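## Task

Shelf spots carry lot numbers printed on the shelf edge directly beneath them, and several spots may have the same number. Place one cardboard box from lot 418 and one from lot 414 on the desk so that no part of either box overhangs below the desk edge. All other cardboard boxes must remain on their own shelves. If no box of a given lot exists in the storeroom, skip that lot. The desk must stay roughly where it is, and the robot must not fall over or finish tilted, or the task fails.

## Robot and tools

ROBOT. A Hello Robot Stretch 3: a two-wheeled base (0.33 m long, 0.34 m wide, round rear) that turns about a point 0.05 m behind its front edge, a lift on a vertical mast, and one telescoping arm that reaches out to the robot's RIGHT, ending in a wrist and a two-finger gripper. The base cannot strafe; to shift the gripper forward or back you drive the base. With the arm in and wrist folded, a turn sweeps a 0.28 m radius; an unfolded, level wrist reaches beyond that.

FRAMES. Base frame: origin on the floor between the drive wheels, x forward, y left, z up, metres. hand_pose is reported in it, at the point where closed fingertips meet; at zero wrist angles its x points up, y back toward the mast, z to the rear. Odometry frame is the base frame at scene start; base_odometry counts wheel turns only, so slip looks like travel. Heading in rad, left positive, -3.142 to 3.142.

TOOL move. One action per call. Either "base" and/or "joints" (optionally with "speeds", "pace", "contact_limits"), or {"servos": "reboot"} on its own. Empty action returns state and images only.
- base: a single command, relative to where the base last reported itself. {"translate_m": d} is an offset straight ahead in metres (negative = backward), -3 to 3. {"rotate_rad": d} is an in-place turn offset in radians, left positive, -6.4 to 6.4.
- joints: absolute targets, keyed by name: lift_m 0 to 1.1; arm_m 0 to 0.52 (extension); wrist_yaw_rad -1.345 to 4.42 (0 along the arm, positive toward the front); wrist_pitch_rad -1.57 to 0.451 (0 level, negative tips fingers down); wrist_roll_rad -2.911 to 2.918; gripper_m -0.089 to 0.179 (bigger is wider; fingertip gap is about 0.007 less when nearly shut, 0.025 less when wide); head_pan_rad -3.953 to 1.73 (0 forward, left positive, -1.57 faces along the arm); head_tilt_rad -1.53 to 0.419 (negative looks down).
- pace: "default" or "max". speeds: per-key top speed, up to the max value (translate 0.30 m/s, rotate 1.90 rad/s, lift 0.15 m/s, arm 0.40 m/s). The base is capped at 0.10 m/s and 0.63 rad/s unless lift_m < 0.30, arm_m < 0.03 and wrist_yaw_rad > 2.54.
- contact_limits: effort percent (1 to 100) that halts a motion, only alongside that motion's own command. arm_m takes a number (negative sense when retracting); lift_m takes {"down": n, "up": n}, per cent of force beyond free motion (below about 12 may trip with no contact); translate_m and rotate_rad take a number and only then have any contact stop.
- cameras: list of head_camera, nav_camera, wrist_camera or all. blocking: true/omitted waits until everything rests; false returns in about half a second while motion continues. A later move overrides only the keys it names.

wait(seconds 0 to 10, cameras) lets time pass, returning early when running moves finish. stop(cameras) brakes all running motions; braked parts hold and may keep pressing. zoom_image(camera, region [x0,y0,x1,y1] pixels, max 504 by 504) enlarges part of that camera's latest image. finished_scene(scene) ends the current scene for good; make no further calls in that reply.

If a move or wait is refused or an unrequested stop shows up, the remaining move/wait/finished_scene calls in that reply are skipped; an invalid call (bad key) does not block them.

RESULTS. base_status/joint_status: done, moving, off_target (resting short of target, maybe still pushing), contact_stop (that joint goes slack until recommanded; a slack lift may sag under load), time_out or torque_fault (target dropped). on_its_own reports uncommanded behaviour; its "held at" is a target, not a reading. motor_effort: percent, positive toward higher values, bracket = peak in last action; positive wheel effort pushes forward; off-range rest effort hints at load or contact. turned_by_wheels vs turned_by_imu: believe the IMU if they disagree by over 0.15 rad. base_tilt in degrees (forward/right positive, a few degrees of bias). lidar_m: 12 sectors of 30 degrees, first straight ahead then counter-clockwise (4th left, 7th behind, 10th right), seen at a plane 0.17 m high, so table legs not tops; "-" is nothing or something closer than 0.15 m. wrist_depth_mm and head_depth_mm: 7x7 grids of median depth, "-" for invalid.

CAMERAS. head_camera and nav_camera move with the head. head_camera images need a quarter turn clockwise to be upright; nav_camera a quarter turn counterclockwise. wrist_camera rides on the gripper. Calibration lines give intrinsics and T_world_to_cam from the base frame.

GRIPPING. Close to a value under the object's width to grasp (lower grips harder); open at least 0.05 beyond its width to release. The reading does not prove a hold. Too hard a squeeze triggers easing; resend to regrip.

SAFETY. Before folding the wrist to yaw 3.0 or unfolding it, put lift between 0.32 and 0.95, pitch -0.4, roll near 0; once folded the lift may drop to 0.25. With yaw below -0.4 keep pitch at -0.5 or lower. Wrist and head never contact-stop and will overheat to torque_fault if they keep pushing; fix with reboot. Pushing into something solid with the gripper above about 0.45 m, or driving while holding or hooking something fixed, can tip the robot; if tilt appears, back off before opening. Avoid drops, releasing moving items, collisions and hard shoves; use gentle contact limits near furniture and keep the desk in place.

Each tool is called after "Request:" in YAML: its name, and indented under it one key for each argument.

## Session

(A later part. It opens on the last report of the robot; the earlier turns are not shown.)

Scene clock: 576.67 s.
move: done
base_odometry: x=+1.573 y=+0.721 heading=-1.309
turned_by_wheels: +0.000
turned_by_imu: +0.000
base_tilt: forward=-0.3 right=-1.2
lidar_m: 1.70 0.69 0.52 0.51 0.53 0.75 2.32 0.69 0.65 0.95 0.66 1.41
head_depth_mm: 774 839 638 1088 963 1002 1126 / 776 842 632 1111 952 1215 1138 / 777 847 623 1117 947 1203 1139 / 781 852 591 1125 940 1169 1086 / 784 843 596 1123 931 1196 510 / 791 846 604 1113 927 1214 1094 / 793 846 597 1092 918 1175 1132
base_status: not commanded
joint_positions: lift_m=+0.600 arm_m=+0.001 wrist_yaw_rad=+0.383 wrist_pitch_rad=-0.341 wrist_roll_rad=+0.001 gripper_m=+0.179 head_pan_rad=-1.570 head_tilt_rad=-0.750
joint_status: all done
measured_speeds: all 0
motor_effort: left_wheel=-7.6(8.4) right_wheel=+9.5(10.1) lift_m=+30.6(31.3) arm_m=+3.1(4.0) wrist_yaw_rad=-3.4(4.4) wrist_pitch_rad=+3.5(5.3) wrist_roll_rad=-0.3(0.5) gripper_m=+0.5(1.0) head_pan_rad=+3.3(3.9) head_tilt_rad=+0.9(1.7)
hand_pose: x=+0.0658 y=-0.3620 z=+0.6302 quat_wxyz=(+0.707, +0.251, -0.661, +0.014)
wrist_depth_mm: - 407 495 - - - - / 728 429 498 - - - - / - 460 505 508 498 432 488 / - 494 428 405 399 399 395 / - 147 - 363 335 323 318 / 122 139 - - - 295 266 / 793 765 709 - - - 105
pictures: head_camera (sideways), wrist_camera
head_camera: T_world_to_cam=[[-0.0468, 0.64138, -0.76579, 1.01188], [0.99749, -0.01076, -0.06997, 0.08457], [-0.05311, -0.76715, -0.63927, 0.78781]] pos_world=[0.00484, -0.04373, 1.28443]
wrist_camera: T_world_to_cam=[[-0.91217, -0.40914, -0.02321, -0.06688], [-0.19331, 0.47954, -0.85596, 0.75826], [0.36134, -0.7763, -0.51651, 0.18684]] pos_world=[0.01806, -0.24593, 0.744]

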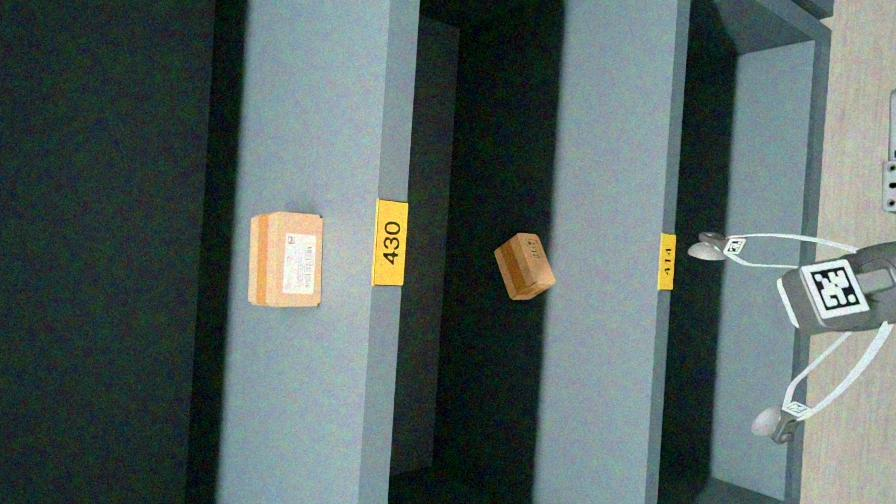

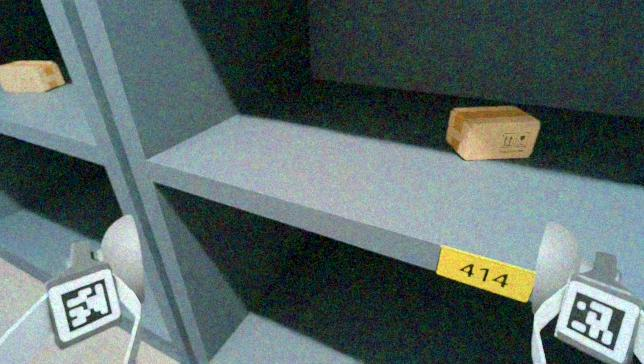

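Request:
move:
  base: {"translate_m":-0.08}
  joints: {"lift_m":0.56}

Request:
move:
  joints: {"arm_m":0.18}
  contact_limits: {"arm_m":35}
  cameras: ["wrist_camera","head_camera"]

Scene clock: 612.67 s.
move: done
base_odometry: x=+1.553 y=+0.798 heading=-1.309
turned_by_wheels: +0.000
turned_by_imu: +0.000
base_tilt: forward=-0.3 right=-1.3
lidar_m: 1.71 0.70 0.52 0.51 0.54 0.76 2.25 1.29 0.60 0.95 0.71 0.75
head_depth_mm: 768 837 637 920 904 897 1122 / 775 839 630 1109 951 1191 1140 / 777 843 624 1116 948 1203 1137 / 778 845 616 1120 940 1179 1108 / 782 845 586 1119 934 1195 1099 / 788 839 584 1112 926 1212 1115 / 788 848 596 1114 921 1209 1127
base_status: done
joint_positions: lift_m=+0.560 arm_m=+0.001 wrist_yaw_rad=+0.383 wrist_pitch_rad=-0.340 wrist_roll_rad=+0.001 gripper_m=+0.179 head_pan_rad=-1.570 head_tilt_rad=-0.750
joint_status: all done
measured_speeds: all 0
motor_effort: left_wheel=-3.8(11.5) right_wheel=-7.9(11.2) lift_m=+27.5(32.2) arm_m=-2.3(2.7) wrist_yaw_rad=-2.2(4.4) wrist_pitch_rad=+3.3(3.4) wrist_roll_rad=-0.3(0.5) gripper_m=+0.5(1.1) head_pan_rad=+3.3(4.0) head_tilt_rad=-0.5(1.0)
hand_pose: x=+0.0658 y=-0.3622 z=+0.5905 quat_wxyz=(+0.707, +0.250, -0.661, +0.015)
wrist_depth_mm: 414 474 - - - - - / 443 480 - - 452 534 523 / - 467 440 438 431 427 421 / - - 378 345 325 323 320 / - 142 - - 303 281 268 / 122 126 778 - - - 242 / 745 734 - - - - 105
pictures: none

Scene clock: 615.23 s.
move: done
base_odometry: x=+1.553 y=+0.798 heading=-1.309
turned_by_wheels: +0.000
turned_by_imu: +0.000
base_tilt: forward=-0.3 right=-1.2
lidar_m: 1.71 0.70 0.53 0.51 0.54 0.76 2.25 1.29 0.60 0.95 0.71 0.75
head_depth_mm: 769 839 638 919 906 901 1122 / 772 838 626 1109 950 1111 1090 / 776 840 622 1112 945 548 1092 / 777 845 615 1123 941 572 1124 / 784 843 586 1123 934 1167 1122 / 785 839 585 1114 927 1211 1128 / 791 843 594 1114 922 1205 1141
base_status: not commanded
joint_positions: lift_m=+0.560 arm_m=+0.180 wrist_yaw_rad=+0.383 wrist_pitch_rad=-0.340 wrist_roll_rad=+0.001 gripper_m=+0.179 head_pan_rad=-1.570 head_tilt_rad=-0.750
joint_status: all done
measured_speeds: all 0
motor_effort: left_wheel=-3.9(4.6) right_wheel=-8.3(8.5) lift_m=+30.2(30.8) arm_m=+13.4(15.2) wrist_yaw_rad=-3.4(4.3) wrist_pitch_rad=+3.3(3.3) wrist_roll_rad=-0.3(0.6) gripper_m=+0.9(1.3) head_pan_rad=+3.1(3.9) head_tilt_rad=-0.8(1.7)
contact_limits: arm_m 35 (drawing in: default 31, maximum 55; extending or still: default 40, maximum 69)
hand_pose: x=+0.0658 y=-0.5416 z=+0.5905 quat_wxyz=(+0.707, +0.250, -0.661, +0.015)
wrist_depth_mm: 393 472 - - - - - / 409 477 - 544 - - - / 409 445 437 434 303 422 397 / 332 330 329 325 305 321 319 / 267 254 264 262 260 257 267 / - 205 219 218 216 217 215 / - 205 193 188 186 185 105
pictures: head_camera (sideways), wrist_camera
head_camera: T_world_to_cam=[[-0.04686, 0.64138, -0.76579, 1.01188], [0.99749, -0.01064, -0.06995, 0.08456], [-0.05301, -0.76715, -0.63927, 0.78781]] pos_world=[0.00484, -0.04373, 1.28443]
wrist_camera: T_world_to_cam=[[-0.91227, -0.40894, -0.02318, -0.14114], [-0.19271, 0.47846, -0.8567, 0.81027], [0.36143, -0.77707, -0.51529, 0.02583]] pos_world=[0.01806, -0.42533, 0.7042]

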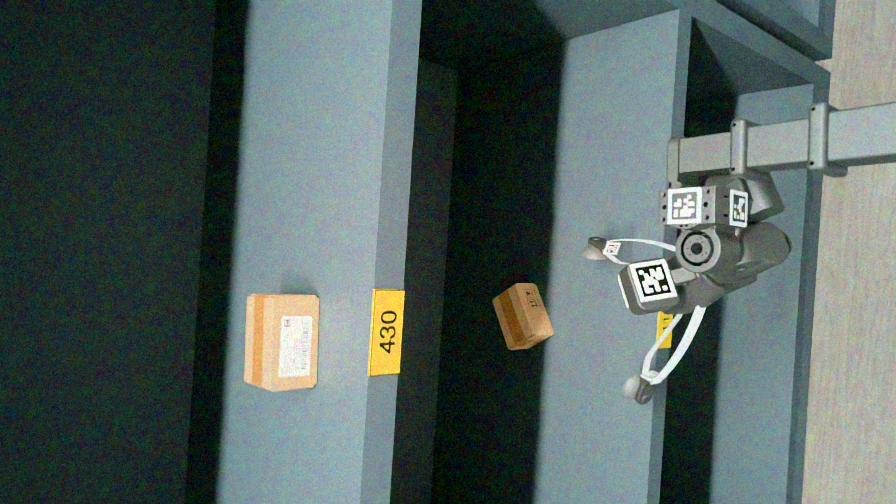

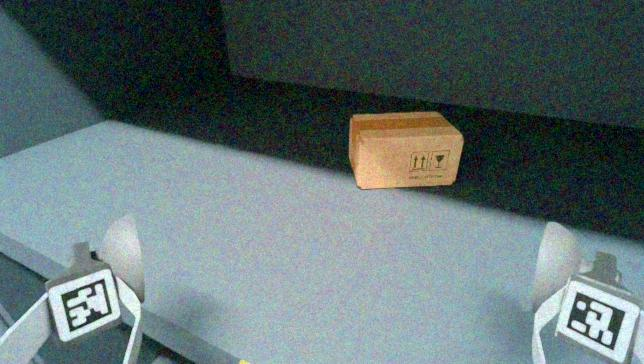

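Request:
move:
  joints: {"arm_m":0.3,"lift_m":0.54}
  contact_limits: {"arm_m":35}
  cameras: ["wrist_camera"]

Scene clock: 628.90 s.
move: done
base_odometry: x=+1.553 y=+0.798 heading=-1.309
turned_by_wheels: +0.000
turned_by_imu: +0.000
base_tilt: forward=-0.2 right=-1.3
lidar_m: 1.71 0.70 0.52 0.51 0.54 0.76 2.25 1.29 0.60 0.95 0.71 0.75
head_depth_mm: 768 838 635 920 906 897 1125 / 773 839 630 1114 950 1113 1121 / 774 842 625 1116 898 602 1089 / 778 845 615 1120 744 1202 1135 / 783 841 586 1121 931 1198 1119 / 785 840 583 1105 923 1211 1122 / 791 844 595 1115 919 1205 1133
base_status: not commanded
joint_positions: lift_m=+0.540 arm_m=+0.300 wrist_yaw_rad=+0.383 wrist_pitch_rad=-0.340 wrist_roll_rad=+0.001 gripper_m=+0.179 head_pan_rad=-1.570 head_tilt_rad=-0.750
joint_status: all done
measured_speeds: all 0
motor_effort: left_wheel=-3.9(4.4) right_wheel=-7.8(8.7) lift_m=+30.6(32.6) arm_m=+13.5(15.2) wrist_yaw_rad=-4.1(4.3) wrist_pitch_rad=+3.2(3.3) wrist_roll_rad=+0.0(0.5) gripper_m=+0.5(1.1) head_pan_rad=+3.2(3.9) head_tilt_rad=-2.3(3.1)
contact_limits: arm_m 35 (drawing in: default 31, maximum 55; extending or still: default 40, maximum 69)
hand_pose: x=+0.0658 y=-0.6616 z=+0.5705 quat_wxyz=(+0.707, +0.250, -0.661, +0.015)
wrist_depth_mm: 389 470 - - - - - / 400 484 478 - - - - / 386 389 386 380 377 350 329 / 294 292 289 191 196 281 281 / 234 232 231 203 208 228 225 / 123 144 193 192 191 191 189 / 157 166 166 165 164 163 105
wrist_camera: T_world_to_cam=[[-0.91227, -0.40894, -0.02318, -0.19068], [-0.19271, 0.47846, -0.8567, 0.85056], [0.36143, -0.77707, -0.51529, -0.07772]] pos_world=[0.01806, -0.54533, 0.6842]

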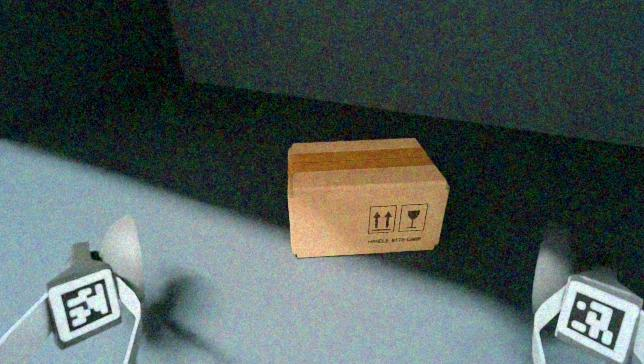

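Request:
move:
  base: {"translate_m":0.012}
  joints: {"arm_m":0.372}
  contact_limits: {"arm_m":32}
  cameras: ["wrist_camera"]

Scene clock: 637.13 s.
move: done
base_odometry: x=+1.556 y=+0.786 heading=-1.309
turned_by_wheels: +0.000
turned_by_imu: +0.000
base_tilt: forward=-0.4 right=-1.1
lidar_m: 1.71 0.70 0.53 0.51 0.54 0.76 2.26 1.29 0.60 0.95 0.70 0.74
head_depth_mm: 769 839 636 954 930 900 1113 / 773 837 631 1107 952 1165 1114 / 774 842 621 1113 711 598 1113 / 780 844 614 1120 744 1195 1125 / 784 842 586 1124 905 1192 1119 / 784 837 596 1112 923 1210 1130 / 789 844 595 1119 921 1209 1133
base_status: done
joint_positions: lift_m=+0.540 arm_m=+0.372 wrist_yaw_rad=+0.383 wrist_pitch_rad=-0.340 wrist_roll_rad=+0.001 gripper_m=+0.179 head_pan_rad=-1.570 head_tilt_rad=-0.750
joint_status: all done
measured_speeds: all 0
motor_effort: left_wheel=+5.1(9.1) right_wheel=+5.1(8.4) lift_m=+29.5(31.2) arm_m=+13.3(14.5) wrist_yaw_rad=-3.0(4.5) wrist_pitch_rad=+3.3(3.3) wrist_roll_rad=-0.3(0.5) gripper_m=+0.5(1.0) head_pan_rad=+2.7(3.3) head_tilt_rad=-4.2(4.5)
contact_limits: arm_m 32 (drawing in: default 31, maximum 55; extending or still: default 40, maximum 69)
hand_pose: x=+0.0657 y=-0.7336 z=+0.5705 quat_wxyz=(+0.707, +0.250, -0.661, +0.015)
wrist_depth_mm: 377 430 - - - - - / 384 459 - - - - - / 371 390 384 355 334 - - / 292 291 288 286 283 282 269 / 234 232 166 152 158 227 226 / 123 144 132 132 133 190 189 / 157 166 142 142 147 159 105
wrist_camera: T_world_to_cam=[[-0.9123, -0.40887, -0.02313, -0.22011], [-0.19272, 0.47848, -0.85669, 0.88501], [0.36134, -0.7771, -0.51531, -0.13368]] pos_world=[0.01806, -0.61733, 0.6842]

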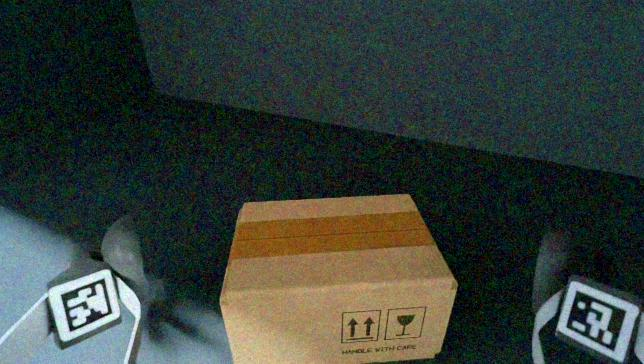

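Request:
move:
  joints: {"gripper_m":0.03}

Request:
move:
  joints: {"lift_m":0.585}
  cameras: ["wrist_camera"]

Scene clock: 645.00 s.
move: done
base_odometry: x=+1.556 y=+0.786 heading=-1.309
turned_by_wheels: +0.000
turned_by_imu: +0.000
base_tilt: forward=-0.2 right=-1.1
lidar_m: 1.71 0.70 0.52 0.51 0.54 0.76 2.26 1.29 0.60 0.95 0.70 0.74
head_depth_mm: 770 836 637 952 932 899 1114 / 769 838 629 1109 950 1169 1120 / 775 845 625 1116 711 598 1104 / 778 846 616 1112 745 1204 1133 / 784 842 586 1124 908 1191 1122 / 786 839 594 1108 927 1213 1127 / 792 846 593 1119 923 1214 1130
base_status: not commanded
joint_positions: lift_m=+0.540 arm_m=+0.372 wrist_yaw_rad=+0.383 wrist_pitch_rad=-0.336 wrist_roll_rad=+0.001 gripper_m=+0.031 head_pan_rad=-1.570 head_tilt_rad=-0.750
joint_status: all done
measured_speeds: all 0
motor_effort: left_wheel=+5.4(6.0) right_wheel=+5.6(6.1) lift_m=+25.1(27.3) arm_m=+11.4(12.4) wrist_yaw_rad=-3.8(4.3) wrist_pitch_rad=+2.5(3.4) wrist_roll_rad=-0.3(0.5) gripper_m=-22.9(95.0) head_pan_rad=+2.7(3.1) head_tilt_rad=-5.2(5.6)
contact_limits: arm_m 32 (drawing in: default 31, maximum 55; extending or still: default 40, maximum 69)
hand_pose: x=+0.0659 y=-0.7340 z=+0.5715 quat_wxyz=(+0.707, +0.249, -0.662, +0.016)
wrist_depth_mm: 375 435 - - - - - / 386 458 - - - - - / 371 393 390 364 339 - - / 299 295 291 290 290 286 271 / 236 236 155 154 153 230 227 / 196 195 136 138 136 186 191 / 173 158 157 154 156 155 168
pictures: none

Scene clock: 646.23 s.
move: done
base_odometry: x=+1.556 y=+0.786 heading=-1.309
turned_by_wheels: +0.000
turned_by_imu: +0.000
base_tilt: forward=-0.5 right=-1.3
lidar_m: 1.72 0.70 0.52 0.51 0.54 0.76 2.26 1.29 0.60 0.95 0.70 0.74
head_depth_mm: 768 838 638 955 928 895 1115 / 770 838 631 1109 951 852 447 / 775 842 623 1107 659 831 1107 / 777 847 617 1121 722 1206 1127 / 780 841 585 1117 907 1191 1118 / 787 841 598 1115 927 1216 1126 / 790 843 594 1113 920 1210 1131
base_status: not commanded
joint_positions: lift_m=+0.585 arm_m=+0.372 wrist_yaw_rad=+0.383 wrist_pitch_rad=-0.343 wrist_roll_rad=+0.001 gripper_m=+0.034 head_pan_rad=-1.570 head_tilt_rad=-0.750
joint_status: all done
measured_speeds: all 0
motor_effort: left_wheel=+5.6(5.9) right_wheel=+5.1(5.9) lift_m=+31.4(33.5) arm_m=+11.2(11.5) wrist_yaw_rad=-3.9(4.5) wrist_pitch_rad=+3.6(3.8) wrist_roll_rad=-0.3(0.6) gripper_m=-9.4(23.0) head_pan_rad=+2.8(3.0) head_tilt_rad=-5.3(5.8)
contact_limits: arm_m 32 (drawing in: default 31, maximum 55; extending or still: default 40, maximum 69)
hand_pose: x=+0.0656 y=-0.7334 z=+0.6150 quat_wxyz=(+0.707, +0.251, -0.661, +0.014)
wrist_depth_mm: 377 436 - - - - - / 389 455 - - - - - / 401 464 465 - - - - / 378 378 373 368 351 333 - / 304 302 153 156 155 293 292 / 252 251 137 138 136 238 244 / 222 204 158 153 153 201 216
wrist_camera: T_world_to_cam=[[-0.91233, -0.4088, -0.02322, -0.21897], [-0.19351, 0.48044, -0.85541, 0.9236], [0.36085, -0.77592, -0.51743, -0.10837]] pos_world=[0.01806, -0.61733, 0.7289]

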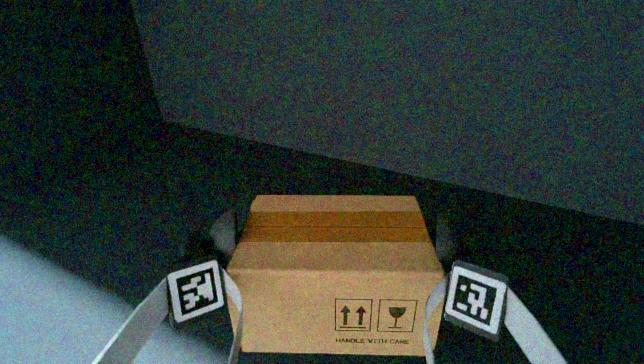

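Request:
move:
  joints: {"arm_m":0.005}

Request:
move:
  base: {"translate_m":1.3}
  joints: {"lift_m":0.85}

Request:
move:
  base: {"translate_m":0.54}
  cameras: ["nav_camera","wrist_camera"]

Scene clock: 666.23 s.
move: done
base_odometry: x=+1.556 y=+0.786 heading=-1.309
turned_by_wheels: +0.000
turned_by_imu: +0.000
base_tilt: forward=-0.2 right=-1.1
lidar_m: 1.71 0.70 0.53 0.51 0.54 0.75 2.26 1.29 0.60 0.95 0.70 0.74
head_depth_mm: 768 841 636 952 926 901 1119 / 772 840 630 1112 955 1190 1133 / 776 840 624 1112 945 1204 1136 / 779 848 615 1124 938 1193 1127 / 783 842 586 1119 930 686 623 / 787 843 596 1113 925 1212 1127 / 791 843 596 1116 919 1209 1132
base_status: not commanded
joint_positions: lift_m=+0.585 arm_m=+0.005 wrist_yaw_rad=+0.383 wrist_pitch_rad=-0.343 wrist_roll_rad=+0.001 gripper_m=+0.034 head_pan_rad=-1.570 head_tilt_rad=-0.750
joint_status: all done
measured_speeds: all 0
motor_effort: left_wheel=+5.5(6.0) right_wheel=+5.5(6.2) lift_m=+23.9(32.0) arm_m=-12.6(14.4) wrist_yaw_rad=-3.1(4.8) wrist_pitch_rad=+3.8(3.8) wrist_roll_rad=-0.3(0.6) gripper_m=-9.5(10.4) head_pan_rad=+2.3(2.7) head_tilt_rad=-5.9(6.7)
hand_pose: x=+0.0656 y=-0.3664 z=+0.6149 quat_wxyz=(+0.707, +0.251, -0.661, +0.014)
wrist_depth_mm: 408 472 - - - - - / 442 478 - - - - - / 529 471 498 465 487 483 483 / - 485 395 374 371 369 366 / - - 152 156 154 299 296 / 927 - 137 138 136 266 260 / 832 776 151 151 148 - -
pictures: none

Scene clock: 680.37 s.
move: done
base_odometry: x=+1.893 y=-0.469 heading=-1.309
turned_by_wheels: +0.000
turned_by_imu: +0.000
base_tilt: forward=-0.2 right=-1.1
lidar_m: 1.19 0.62 0.47 0.46 0.48 0.68 2.14 0.89 1.03 0.57 1.63 1.23
head_depth_mm: 816 885 638 1153 933 1337 - / 821 882 629 1151 949 - - / 826 879 625 1152 942 1335 - / 827 880 647 1163 914 325 - / 790 792 639 1052 492 335 1124 / 466 519 586 707 489 1287 1139 / 2681 3009 2521 1935 1565 1310 1132
base_status: done
joint_positions: lift_m=+0.850 arm_m=+0.005 wrist_yaw_rad=+0.383 wrist_pitch_rad=-0.343 wrist_roll_rad=+0.001 gripper_m=+0.034 head_pan_rad=-1.570 head_tilt_rad=-0.750
joint_status: all done
measured_speeds: all 0
motor_effort: left_wheel=+4.3(9.2) right_wheel=+6.0(14.0) lift_m=+24.9(35.6) arm_m=-0.9(13.0) wrist_yaw_rad=-2.3(4.6) wrist_pitch_rad=+3.8(4.0) wrist_roll_rad=-0.1(0.7) gripper_m=-10.1(10.4) head_pan_rad=+1.2(2.5) head_tilt_rad=-4.4(6.3)
hand_pose: x=+0.0656 y=-0.3663 z=+0.8798 quat_wxyz=(+0.707, +0.251, -0.661, +0.014)
wrist_depth_mm: - - - - 284 249 224 / - - - - 355 - - / - - - - - - - / - - - 391 390 - - / - - 152 156 154 - - / - - 137 139 136 - - / - - 158 153 150 - -
pictures: none

Scene clock: 686.90 s.
move: done
base_odometry: x=+2.032 y=-0.991 heading=-1.309
turned_by_wheels: +0.000
turned_by_imu: +0.000
base_tilt: forward=-0.3 right=-1.2
lidar_m: 0.66 0.59 0.44 0.43 0.45 0.64 2.03 1.36 0.68 2.21 0.90 0.67
head_depth_mm: 2695 3005 2563 1072 1032 1016 - / 2739 3090 2673 2023 1512 - - / 2767 3146 2650 2002 1603 1401 - / 2774 3126 2645 1984 1542 325 - / 2784 3136 2584 1977 490 335 1126 / 2331 2438 2360 1942 489 1297 1136 / 1660 1711 1767 1803 1561 1309 1132
base_status: done
joint_positions: lift_m=+0.850 arm_m=+0.005 wrist_yaw_rad=+0.383 wrist_pitch_rad=-0.343 wrist_roll_rad=+0.001 gripper_m=+0.034 head_pan_rad=-1.570 head_tilt_rad=-0.750
joint_status: not commanded
measured_speeds: all 0
motor_effort: left_wheel=+5.5(9.2) right_wheel=+3.6(13.8) lift_m=+25.3(26.5) arm_m=+5.6(5.6) wrist_yaw_rad=-2.6(4.2) wrist_pitch_rad=+3.8(4.0) wrist_roll_rad=-0.2(0.5) gripper_m=-9.9(10.4) head_pan_rad=+1.3(1.9) head_tilt_rad=-4.1(5.5)
hand_pose: x=+0.0656 y=-0.3663 z=+0.8798 quat_wxyz=(+0.707, +0.251, -0.661, +0.014)
wrist_depth_mm: - - - - - - - / - - - - - - - / - - - - - - - / - - - - - - - / - - 152 156 155 - - / - - 137 139 136 - - / - - 154 153 152 - -
pictures: nav_camera (sideways), wrist_camera
nav_camera: T_world_to_cam=[[0.01765, -0.66206, 0.74924, -0.93163], [-0.99979, -0.01978, 0.00608, 0.04832], [0.01079, -0.74919, -0.66227, 0.815]] pos_world=[0.05596, -0.00525, 1.23747]
wrist_camera: T_world_to_cam=[[-0.91237, -0.40871, -0.02325, -0.06274], [-0.19369, 0.48101, -0.85505, 0.97367], [0.36065, -0.77562, -0.51802, 0.31414]] pos_world=[0.01806, -0.25034, 0.9938]

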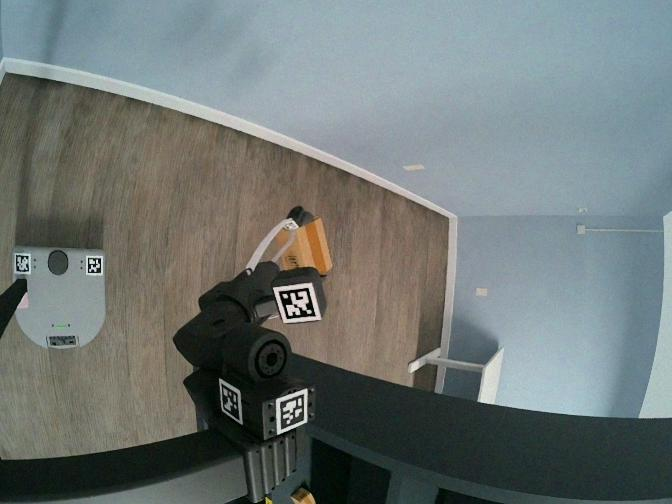

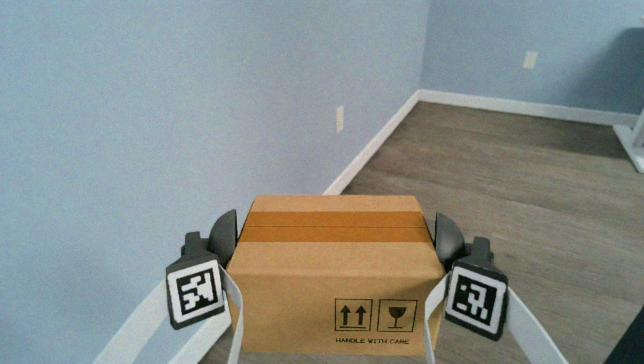

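Request:
move:
  base: {"rotate_rad":1.575}

Request:
move:
  base: {"translate_m":-1.35}

Request:
move:
  base: {"translate_m":-0.43}

Request:
move:
  base: {"rotate_rad":-1.58}
  joints: {"wrist_yaw_rad":0}
  cameras: ["nav_camera"]

Scene clock: 701.67 s.
move: done
base_odometry: x=+2.032 y=-0.991 heading=+0.266
turned_by_wheels: +1.575
turned_by_imu: +1.550
base_tilt: forward=-0.3 right=-1.1
lidar_m: 0.43 0.45 0.63 1.92 1.41 0.68 2.29 0.90 0.68 0.66 0.59 0.45
head_depth_mm: 525 590 675 791 948 1106 - / 527 593 677 793 956 - - / 530 595 682 799 961 1123 - / 532 598 684 799 915 325 - / 533 600 687 806 491 335 1122 / 535 603 691 813 490 1225 1137 / 538 606 693 816 984 1202 1135
base_status: done
joint_positions: lift_m=+0.850 arm_m=+0.005 wrist_yaw_rad=+0.382 wrist_pitch_rad=-0.343 wrist_roll_rad=+0.001 gripper_m=+0.034 head_pan_rad=-1.570 head_tilt_rad=-0.750
joint_status: not commanded
measured_speeds: all 0
motor_effort: left_wheel=-8.8(13.0) right_wheel=+9.5(12.0) lift_m=+26.7(27.2) arm_m=+1.8(8.8) wrist_yaw_rad=-2.5(4.2) wrist_pitch_rad=+3.8(4.0) wrist_roll_rad=-0.3(0.7) gripper_m=-9.6(10.3) head_pan_rad=+0.7(1.1) head_tilt_rad=-3.6(4.6)
hand_pose: x=+0.0655 y=-0.3664 z=+0.8798 quat_wxyz=(+0.707, +0.251, -0.661, +0.014)
wrist_depth_mm: 345 424 - - - - - / 357 436 518 - - - - / 363 455 - - - - - / 380 473 - - - - - / 390 477 152 157 155 - - / 402 455 137 138 136 - - / 400 - 151 152 148 - -
pictures: none

Scene clock: 716.27 s.
move: time_out
base_odometry: x=+0.730 y=-1.345 heading=+0.266
turned_by_wheels: +0.000
turned_by_imu: -0.001
base_tilt: forward=-0.3 right=-1.2
lidar_m: 1.77 0.55 0.51 1.38 2.10 1.71 1.98 0.85 0.63 0.61 0.64 0.90
head_depth_mm: 489 550 631 737 884 1032 - / 490 552 631 739 890 - - / 492 553 633 741 895 1049 - / 494 556 637 747 848 325 - / 495 557 639 750 492 335 1122 / 499 561 642 754 490 1154 1140 / 499 563 646 759 917 1159 1132
base_status: translate_m time_out (by the wheels' count: -1.3493 of -1.3500)
joint_positions: lift_m=+0.850 arm_m=+0.005 wrist_yaw_rad=+0.382 wrist_pitch_rad=-0.343 wrist_roll_rad=+0.001 gripper_m=+0.034 head_pan_rad=-1.570 head_tilt_rad=-0.750
joint_status: not commanded
measured_speeds: all 0
motor_effort: left_wheel=-0.3(12.2) right_wheel=-0.5(11.8) lift_m=+28.9(29.1) arm_m=-11.9(13.4) wrist_yaw_rad=-3.7(4.3) wrist_pitch_rad=+3.8(4.0) wrist_roll_rad=-0.3(0.6) gripper_m=-10.0(10.4) head_pan_rad=-0.5(1.0) head_tilt_rad=-2.9(4.4)
hand_pose: x=+0.0655 y=-0.3664 z=+0.8798 quat_wxyz=(+0.707, +0.251, -0.661, +0.014)
wrist_depth_mm: - - - - - - 273 / - - - - - - - / - - - - - - - / - - - - - - - / - - 152 157 155 - - / - 123 137 138 136 - - / - - 151 152 148 - -
pictures: none

not run: a stop that you did not command came earlier in this reply.

not run: a stop that you did not command came earlier in this reply.

Request:
move:
  base: {"translate_m":-0.43}

Request:
move:
  base: {"rotate_rad":-1.585}
  joints: {"wrist_yaw_rad":0}
  cameras: ["nav_camera"]

Scene clock: 727.20 s.
move: done
base_odometry: x=+0.316 y=-1.458 heading=+0.266
turned_by_wheels: +0.000
turned_by_imu: +0.000
base_tilt: forward=-0.4 right=-1.1
lidar_m: 2.20 0.84 1.08 3.25 2.09 1.36 1.55 0.82 0.62 0.60 0.63 0.88
head_depth_mm: 476 535 613 716 863 1008 - / 478 537 615 719 871 - - / 478 540 618 724 875 1021 - / 480 542 622 725 828 325 - / 483 544 625 731 492 335 1119 / 485 546 625 735 490 1126 1138 / 487 549 629 737 897 1133 1128
base_status: done
joint_positions: lift_m=+0.850 arm_m=+0.005 wrist_yaw_rad=+0.382 wrist_pitch_rad=-0.343 wrist_roll_rad=+0.001 gripper_m=+0.034 head_pan_rad=-1.570 head_tilt_rad=-0.750
joint_status: not commanded
measured_speeds: all 0
motor_effort: left_wheel=-5.2(12.4) right_wheel=-5.8(12.9) lift_m=+30.0(30.2) arm_m=-11.2(12.6) wrist_yaw_rad=-2.3(4.0) wrist_pitch_rad=+3.9(4.0) wrist_roll_rad=-0.3(0.7) gripper_m=-9.9(10.3) head_pan_rad=-0.8(1.6) head_tilt_rad=-2.1(2.8)
hand_pose: x=+0.0655 y=-0.3664 z=+0.8798 quat_wxyz=(+0.707, +0.251, -0.661, +0.014)
wrist_depth_mm: - - - - - - 266 / - - - - - - 277 / - - - - - - - / - - - - - - - / - - 152 156 155 - - / - - 137 138 136 - - / - - 151 152 150 - -
pictures: none

Scene clock: 730.83 s.
move: done
base_odometry: x=+0.316 y=-1.458 heading=-1.319
turned_by_wheels: -1.585
turned_by_imu: -1.560
base_tilt: forward=-0.4 right=-1.2
lidar_m: 0.60 0.63 0.88 2.19 0.94 1.07 3.30 1.79 1.37 1.55 0.83 0.62
head_depth_mm: 1288 1444 1638 1865 1618 1450 - / 1280 1456 1655 1892 1626 - - / 1290 1448 1662 1865 1480 411 - / 1300 1453 1670 1855 493 328 - / 1296 1462 1671 1862 1500 1323 1144 / 1306 1465 1684 1879 1575 1330 1140 / 1305 1448 1612 1689 1534 1318 1132
base_status: done
joint_positions: lift_m=+0.850 arm_m=+0.005 wrist_yaw_rad=+0.003 wrist_pitch_rad=-0.343 wrist_roll_rad=+0.001 gripper_m=+0.034 head_pan_rad=-1.570 head_tilt_rad=-0.750
joint_status: all done
measured_speeds: all 0
motor_effort: left_wheel=+7.1(12.9) right_wheel=-9.9(12.7) lift_m=+29.8(30.5) arm_m=-11.4(13.3) wrist_yaw_rad=-2.9(7.1) wrist_pitch_rad=+3.8(4.0) wrist_roll_rad=-0.2(0.5) gripper_m=-10.1(10.3) head_pan_rad=-0.8(1.7) head_tilt_rad=-1.6(2.7)
hand_pose: x=-0.0209 y=-0.3831 z=+0.8798 quat_wxyz=(+0.697, +0.122, -0.696, -0.120)
wrist_depth_mm: - - - - - - - / - - - - - - - / - - - - - - - / - - - - - - - / - - 153 156 155 - - / - - 137 138 136 - - / - - 158 153 151 - -
pictures: nav_camera (sideways)
nav_camera: T_world_to_cam=[[0.01765, -0.66206, 0.74924, -0.93163], [-0.99979, -0.01978, 0.00608, 0.04832], [0.01079, -0.74919, -0.66227, 0.815]] pos_world=[0.05596, -0.00525, 1.23747]

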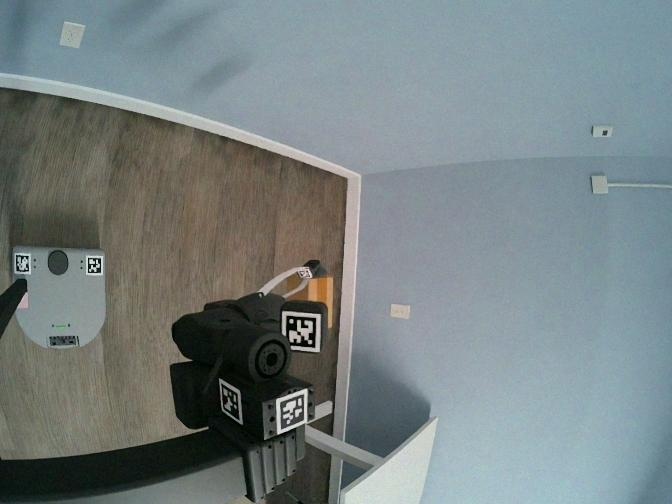

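Request:
move:
  base: {"translate_m":-1.25}

Request:
move:
  base: {"translate_m":-0.36}
  cameras: ["nav_camera","head_camera"]

Scene clock: 751.07 s.
move: done
base_odometry: x=+0.004 y=-0.248 heading=-1.319
turned_by_wheels: +0.000
turned_by_imu: +0.000
base_tilt: forward=-0.5 right=-1.4
lidar_m: 1.84 1.06 0.80 0.77 0.81 1.14 2.44 2.05 0.95 1.08 1.10 1.89
head_depth_mm: 1244 1403 1212 977 1544 1459 - / 1255 1403 1192 969 1571 - - / 1248 1407 1183 961 1476 411 - / 1260 1423 1175 987 492 328 - / 1268 1418 1157 979 1500 1323 1144 / 1275 1411 1147 973 1537 1317 1134 / 1281 1414 1135 962 1560 1311 1130
base_status: done
joint_positions: lift_m=+0.850 arm_m=+0.005 wrist_yaw_rad=+0.003 wrist_pitch_rad=-0.343 wrist_roll_rad=+0.001 gripper_m=+0.034 head_pan_rad=-1.570 head_tilt_rad=-0.750
joint_status: not commanded
measured_speeds: all 0
motor_effort: left_wheel=-2.7(9.8) right_wheel=-8.7(14.8) lift_m=+30.7(32.3) arm_m=+9.0(9.1) wrist_yaw_rad=-2.8(4.8) wrist_pitch_rad=+3.8(4.0) wrist_roll_rad=-0.2(0.8) gripper_m=-10.1(10.4) head_pan_rad=-1.8(2.6) head_tilt_rad=-0.2(1.9)
hand_pose: x=-0.0209 y=-0.3831 z=+0.8798 quat_wxyz=(+0.697, +0.122, -0.696, -0.120)
wrist_depth_mm: - - - - - - - / - - - - - - - / - - - - - - - / - - - 180 - - - / - - 152 157 155 - - / - - 137 138 136 - - / - - 157 153 151 - -
pictures: none

Scene clock: 755.80 s.
move: done
base_odometry: x=-0.086 y=+0.101 heading=-1.318
turned_by_wheels: +0.000
turned_by_imu: +0.000
base_tilt: forward=-0.4 right=-1.3
lidar_m: 2.19 1.08 0.81 0.79 0.82 1.15 2.09 2.04 1.11 0.85 1.25 2.20
head_depth_mm: 1237 1387 1210 976 1530 1430 - / 1236 1397 1196 966 1597 - - / 1240 1399 1185 955 1401 410 - / 1252 1405 1174 987 351 327 - / 1254 1411 1157 981 1501 1326 1143 / 1265 1399 1147 970 1580 1321 1138 / 1257 1408 1130 961 1570 1305 1135
base_status: done
joint_positions: lift_m=+0.850 arm_m=+0.005 wrist_yaw_rad=+0.003 wrist_pitch_rad=-0.343 wrist_roll_rad=+0.001 gripper_m=+0.034 head_pan_rad=-1.570 head_tilt_rad=-0.750
joint_status: not commanded
measured_speeds: all 0
motor_effort: left_wheel=-0.1(9.7) right_wheel=-11.1(14.6) lift_m=+30.8(32.1) arm_m=+13.7(13.8) wrist_yaw_rad=-0.9(4.2) wrist_pitch_rad=+3.8(4.0) wrist_roll_rad=-0.3(0.6) gripper_m=-9.9(10.4) head_pan_rad=-2.0(2.7) head_tilt_rad=-0.5(1.0)
hand_pose: x=-0.0209 y=-0.3832 z=+0.8798 quat_wxyz=(+0.697, +0.122, -0.696, -0.120)
wrist_depth_mm: - - - - - - - / - - - - - - - / - - - - - 632 - / - - - - - - - / - - 152 157 155 - - / - - 137 138 136 - - / - - 158 153 151 - -
pictures: head_camera (sideways), nav_camera (sideways)
head_camera: T_world_to_cam=[[-0.04684, 0.64176, -0.76547, 1.01149], [0.99749, -0.01062, -0.06994, 0.08454], [-0.05301, -0.76683, -0.63965, 0.78832]] pos_world=[0.00484, -0.04373, 1.28443]
nav_camera: T_world_to_cam=[[0.01765, -0.66206, 0.74924, -0.93163], [-0.99979, -0.01978, 0.00608, 0.04832], [0.01079, -0.74919, -0.66227, 0.815]] pos_world=[0.05596, -0.00525, 1.23747]

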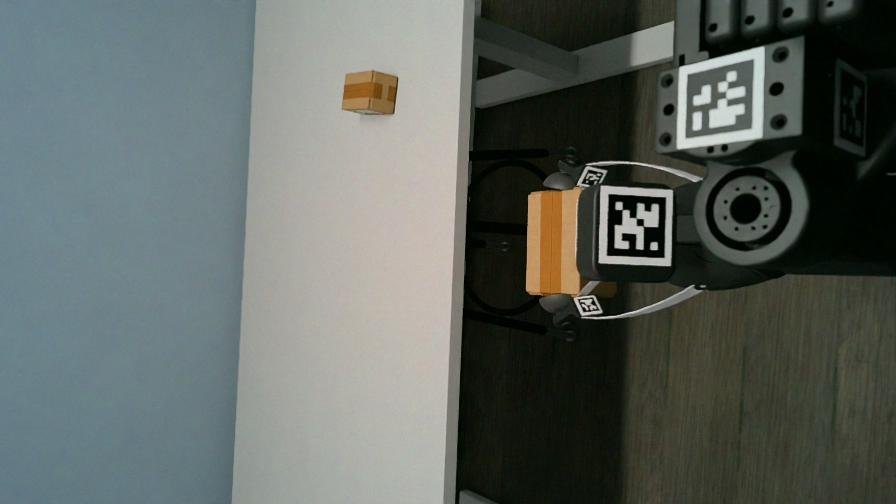

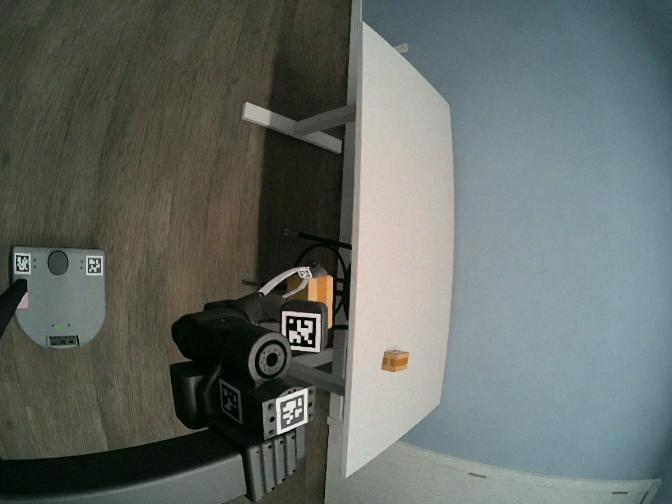

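Request:
move:
  joints: {"arm_m":0.5}
  contact_limits: {"arm_m":40}

Request:
move:
  joints: {"lift_m":0.75}

Request:
move:
  joints: {"lift_m":0.69}
  speeds: {"lift_m":0.025}
  contact_limits: {"lift_m":{"down":13}}
  cameras: ["wrist_camera","head_camera"]

Scene clock: 771.53 s.
move: done
base_odometry: x=-0.086 y=+0.101 heading=-1.318
turned_by_wheels: +0.000
turned_by_imu: +0.000
base_tilt: forward=-0.3 right=-1.2
lidar_m: 2.19 1.08 0.81 0.78 0.82 1.15 2.09 2.04 1.10 0.85 1.26 2.19
head_depth_mm: 1237 1391 1209 903 285 - - / 1242 1392 490 376 1484 1339 1157 / 1249 1348 619 960 1562 1336 1157 / 1251 1385 717 988 1549 1330 1146 / 1252 1415 1159 977 1547 1327 1148 / 1258 1400 1142 965 1579 1320 1137 / 1269 1413 1130 962 1559 1312 1135
base_status: not commanded
joint_positions: lift_m=+0.850 arm_m=+0.500 wrist_yaw_rad=+0.003 wrist_pitch_rad=-0.343 wrist_roll_rad=+0.001 gripper_m=+0.034 head_pan_rad=-1.570 head_tilt_rad=-0.750
joint_status: all done
measured_speeds: all 0
motor_effort: left_wheel=-0.7(1.3) right_wheel=-11.0(12.3) lift_m=+29.8(31.3) arm_m=+13.3(15.5) wrist_yaw_rad=-2.1(4.7) wrist_pitch_rad=+3.8(4.0) wrist_roll_rad=-0.4(0.6) gripper_m=-9.6(10.4) head_pan_rad=-2.1(3.3) head_tilt_rad=+0.4(1.4)
contact_limits: arm_m 40 (drawing in: default 31, maximum 55; extending or still: default 40, maximum 69)
hand_pose: x=-0.0209 y=-0.8782 z=+0.8798 quat_wxyz=(+0.697, +0.122, -0.696, -0.120)
wrist_depth_mm: - - - - - - - / - - - - - - - / - - - - - - - / - - - - - - - / - - 152 156 155 - - / - - 137 138 136 - - / - - 151 152 148 - 279
pictures: none

Scene clock: 773.27 s.
move: done
base_odometry: x=-0.086 y=+0.101 heading=-1.318
turned_by_wheels: +0.000
turned_by_imu: +0.000
base_tilt: forward=-0.3 right=-1.1
lidar_m: 2.20 1.08 0.81 0.79 0.82 1.15 2.08 2.04 1.11 0.85 1.26 2.20
head_depth_mm: 1236 1391 1212 977 1544 1274 295 / 1247 1395 1195 886 406 345 317 / 1243 1398 680 887 1558 1336 1152 / 1248 1400 939 918 1554 1331 1145 / 1254 1405 1158 976 1543 1332 1141 / 1256 1403 1144 965 1579 1313 1139 / 1261 1393 1129 960 1561 1305 1137
base_status: not commanded
joint_positions: lift_m=+0.750 arm_m=+0.500 wrist_yaw_rad=+0.003 wrist_pitch_rad=-0.343 wrist_roll_rad=+0.001 gripper_m=+0.034 head_pan_rad=-1.570 head_tilt_rad=-0.750
joint_status: all done
measured_speeds: all 0
motor_effort: left_wheel=-0.9(1.1) right_wheel=-11.4(11.9) lift_m=+25.5(30.5) arm_m=+11.2(13.5) wrist_yaw_rad=-2.2(4.4) wrist_pitch_rad=+3.9(4.0) wrist_roll_rad=-0.3(0.5) gripper_m=-9.7(10.2) head_pan_rad=-2.7(3.2) head_tilt_rad=+1.2(1.5)
contact_limits: arm_m 40 (drawing in: default 31, maximum 55; extending or still: default 40, maximum 69)
hand_pose: x=-0.0209 y=-0.8781 z=+0.7797 quat_wxyz=(+0.697, +0.122, -0.696, -0.120)
wrist_depth_mm: - - - - - - - / - - - - - - - / - - - - - - - / - - - - - - - / - - 152 157 154 - - / - - 137 138 136 - - / - - 151 151 148 - -
pictures: none

Scene clock: 776.07 s.
move: done
base_odometry: x=-0.086 y=+0.101 heading=-1.318
turned_by_wheels: +0.000
turned_by_imu: +0.000
base_tilt: forward=-0.4 right=-1.1
lidar_m: 2.20 1.08 0.81 0.78 0.82 1.15 2.09 2.04 1.11 0.85 1.25 2.20
head_depth_mm: 1234 1392 1214 974 1543 1361 1142 / 1240 1395 1201 967 1491 392 348 / 1251 1399 1185 673 1518 1317 1148 / 1254 1403 1171 883 1545 1335 1151 / 1251 1411 1164 982 1536 1331 1143 / 1264 1396 1144 969 1581 1316 1138 / 1264 1400 1132 961 1566 1312 1137
base_status: not commanded
joint_positions: lift_m=+0.690 arm_m=+0.500 wrist_yaw_rad=+0.003 wrist_pitch_rad=-0.224 wrist_roll_rad=+0.002 gripper_m=+0.034 head_pan_rad=-1.570 head_tilt_rad=-0.750
joint_status: all done
measured_speeds: all 0
on_its_own: wrist_pitch_rad is at rest, and its effort (-18.3) is outside its rest range (-8 to +12)
motor_effort: left_wheel=-0.8(1.2) right_wheel=-9.4(11.9) lift_m=+12.8(26.7) arm_m=+7.2(11.5) wrist_yaw_rad=-3.2(4.1) wrist_pitch_rad=-18.3(18.9) wrist_roll_rad=-0.6(0.9) gripper_m=-9.6(10.3) head_pan_rad=-2.6(3.4) head_tilt_rad=+1.0(2.0)
contact_limits: arm_m 40 (drawing in: default 31, maximum 55; extending or still: default 40, maximum 69); lift_m down 13 (down: maximum 72; up: maximum 65)
hand_pose: x=-0.0208 y=-0.8895 z=+0.7484 quat_wxyz=(+0.702, +0.080, -0.703, -0.078)
wrist_depth_mm: - - - - - - - / - - - - - - - / - - - - - - - / - - - 179 - - - / - - 144 137 148 - - / - - 138 139 136 - - / - - 149 150 149 107 -
pictures: head_camera (sideways), wrist_camera
head_camera: T_world_to_cam=[[-0.04684, 0.64176, -0.76547, 1.01149], [0.99749, -0.01062, -0.06994, 0.08454], [-0.05301, -0.76683, -0.63965, 0.78832]] pos_world=[0.00484, -0.04373, 1.28443]
wrist_camera: T_world_to_cam=[[-0.99887, -0.04333, -0.01974, -0.03791], [0.0001, 0.41284, -0.91081, 1.08142], [0.04761, -0.90978, -0.41236, -0.33349]] pos_world=[-0.02209, -0.75149, 0.84669]

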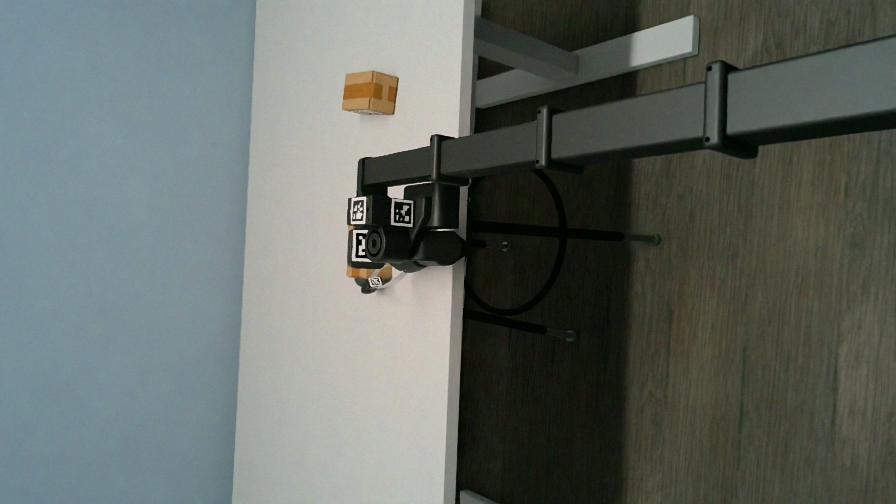

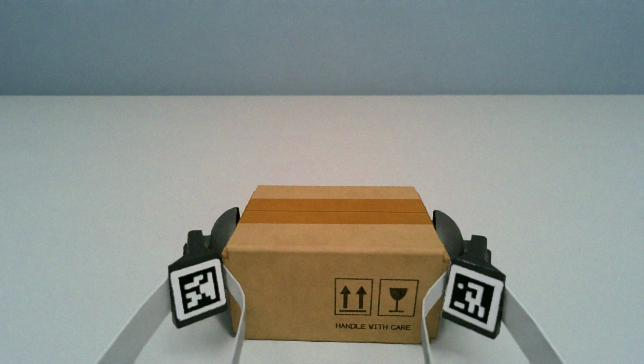

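Request:
move:
  joints: {"lift_m":0.71}

Request:
move:
  joints: {"gripper_m":0.179}

Request:
move:
  joints: {"arm_m":0.3}
  cameras: ["head_camera","wrist_camera"]

Scene clock: 781.73 s.
move: done
base_odometry: x=-0.086 y=+0.101 heading=-1.318
turned_by_wheels: +0.000
turned_by_imu: +0.000
base_tilt: forward=-0.3 right=-1.1
lidar_m: 2.19 1.08 0.81 0.78 0.82 1.15 2.08 2.04 1.11 0.85 1.26 2.20
head_depth_mm: 1235 1393 1208 978 1535 1356 346 / 1237 1391 1200 936 479 381 338 / 1247 1400 1182 692 1511 1348 1153 / 1252 1409 1165 893 1553 1332 1150 / 1256 1403 1157 976 1546 1321 1141 / 1258 1394 1142 966 1577 1316 1139 / 1257 1391 1131 959 1560 1318 1130
base_status: not commanded
joint_positions: lift_m=+0.710 arm_m=+0.500 wrist_yaw_rad=+0.003 wrist_pitch_rad=-0.297 wrist_roll_rad=+0.002 gripper_m=+0.034 head_pan_rad=-1.570 head_tilt_rad=-0.750
joint_status: all done
measured_speeds: all 0
motor_effort: left_wheel=-0.6(1.0) right_wheel=-9.0(9.7) lift_m=+26.4(30.1) arm_m=+2.5(3.8) wrist_yaw_rad=-2.8(4.1) wrist_pitch_rad=-4.8(18.2) wrist_roll_rad=-0.8(0.9) gripper_m=-9.7(10.5) head_pan_rad=-2.8(3.6) head_tilt_rad=+1.2(1.9)
contact_limits: arm_m 40 (drawing in: default 31, maximum 55; extending or still: default 40, maximum 69)
hand_pose: x=-0.0209 y=-0.8830 z=+0.7508 quat_wxyz=(+0.699, +0.106, -0.699, -0.104)
wrist_depth_mm: - - - - - - - / - - - - - - - / - - - - - - - / - - - 173 172 - - / - - 144 138 149 - - / - - 139 143 138 - - / - - 128 153 152 107 -
pictures: none

Scene clock: 783.73 s.
move: done
base_odometry: x=-0.086 y=+0.101 heading=-1.318
turned_by_wheels: +0.000
turned_by_imu: +0.000
base_tilt: forward=-0.4 right=-1.1
lidar_m: 2.19 1.08 0.80 0.78 0.82 1.15 2.08 2.04 1.10 0.85 1.26 2.20
head_depth_mm: 1239 1383 1207 973 1552 1359 346 / 1239 1390 1193 936 480 381 338 / 1249 1396 1186 669 1524 1343 1153 / 1249 1405 1170 897 1553 1329 1144 / 1255 1411 1155 973 1550 1328 1145 / 1260 1399 1140 962 1578 1322 1134 / 1267 1403 1136 958 1560 1315 1135
base_status: not commanded
joint_positions: lift_m=+0.710 arm_m=+0.500 wrist_yaw_rad=+0.003 wrist_pitch_rad=-0.333 wrist_roll_rad=+0.002 gripper_m=+0.179 head_pan_rad=-1.570 head_tilt_rad=-0.750
joint_status: all done
measured_speeds: all 0
motor_effort: left_wheel=-0.6(1.2) right_wheel=-9.1(9.7) lift_m=+30.8(31.4) arm_m=-0.2(2.8) wrist_yaw_rad=-2.3(3.8) wrist_pitch_rad=+2.0(4.8) wrist_roll_rad=-0.6(0.9) gripper_m=+0.4(84.7) head_pan_rad=-3.1(3.7) head_tilt_rad=+0.9(2.2)
contact_limits: arm_m 40 (drawing in: default 31, maximum 55; extending or still: default 40, maximum 69)
hand_pose: x=-0.0209 y=-0.8793 z=+0.7422 quat_wxyz=(+0.697, +0.118, -0.697, -0.117)
wrist_depth_mm: - - - - - - - / - - - - - - - / - - - - - - - / - - 163 162 161 - - / - 142 137 137 136 - - / - 126 149 147 145 - - / - - - - - - 105
pictures: none

Scene clock: 786.43 s.
move: done
base_odometry: x=-0.086 y=+0.101 heading=-1.318
turned_by_wheels: +0.000
turned_by_imu: +0.000
base_tilt: forward=-0.3 right=-1.2
lidar_m: 2.19 1.08 0.81 0.78 0.82 1.15 2.08 2.04 1.11 0.85 1.26 2.20
head_depth_mm: 1233 1390 1209 976 1551 1351 335 / 1245 1398 1198 965 477 388 331 / 1244 1402 1180 890 546 1312 1152 / 1246 1407 1177 914 1473 1338 1153 / 1255 1408 1155 946 1545 1322 1138 / 1260 1395 1137 969 1585 1317 1137 / 1267 1405 1134 958 1560 1304 1136
base_status: not commanded
joint_positions: lift_m=+0.710 arm_m=+0.300 wrist_yaw_rad=+0.003 wrist_pitch_rad=-0.333 wrist_roll_rad=+0.002 gripper_m=+0.179 head_pan_rad=-1.570 head_tilt_rad=-0.750
joint_status: all done
measured_speeds: all 0
motor_effort: left_wheel=-0.8(1.0) right_wheel=-8.7(9.6) lift_m=+25.7(31.1) arm_m=-11.5(15.0) wrist_yaw_rad=-2.5(4.5) wrist_pitch_rad=+2.1(2.1) wrist_roll_rad=-0.8(0.9) gripper_m=+0.9(1.1) head_pan_rad=-3.2(3.7) head_tilt_rad=+1.9(2.3)
hand_pose: x=-0.0209 y=-0.6792 z=+0.7421 quat_wxyz=(+0.697, +0.118, -0.697, -0.117)
wrist_depth_mm: - - - - - - - / - - - 307 - - 316 / - - - 318 - - 318 / - - - - - - - / - 142 - - - - - / - - - - - - - / - 946 961 929 932 908 105
pictures: head_camera (sideways), wrist_camera
head_camera: T_world_to_cam=[[-0.04678, 0.64176, -0.76547, 1.01149], [0.99749, -0.01073, -0.06996, 0.08456], [-0.05311, -0.76683, -0.63965, 0.78831]] pos_world=[0.00484, -0.04373, 1.28443]
wrist_camera: T_world_to_cam=[[-0.99888, -0.04088, -0.02401, -0.02414], [-0.0002, 0.5101, -0.86011, 1.0173], [0.04741, -0.85914, -0.50953, -0.0383]] pos_world=[-0.02209, -0.55281, 0.8549]

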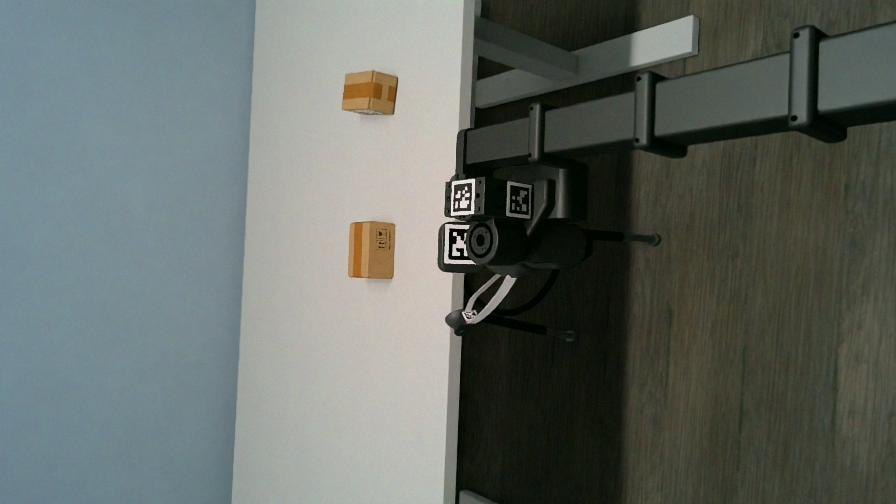

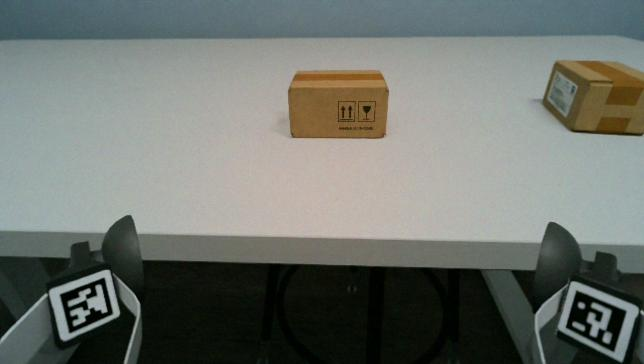

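Request:
finished_scene:
  scene: 2

The scene is finished: the task was done.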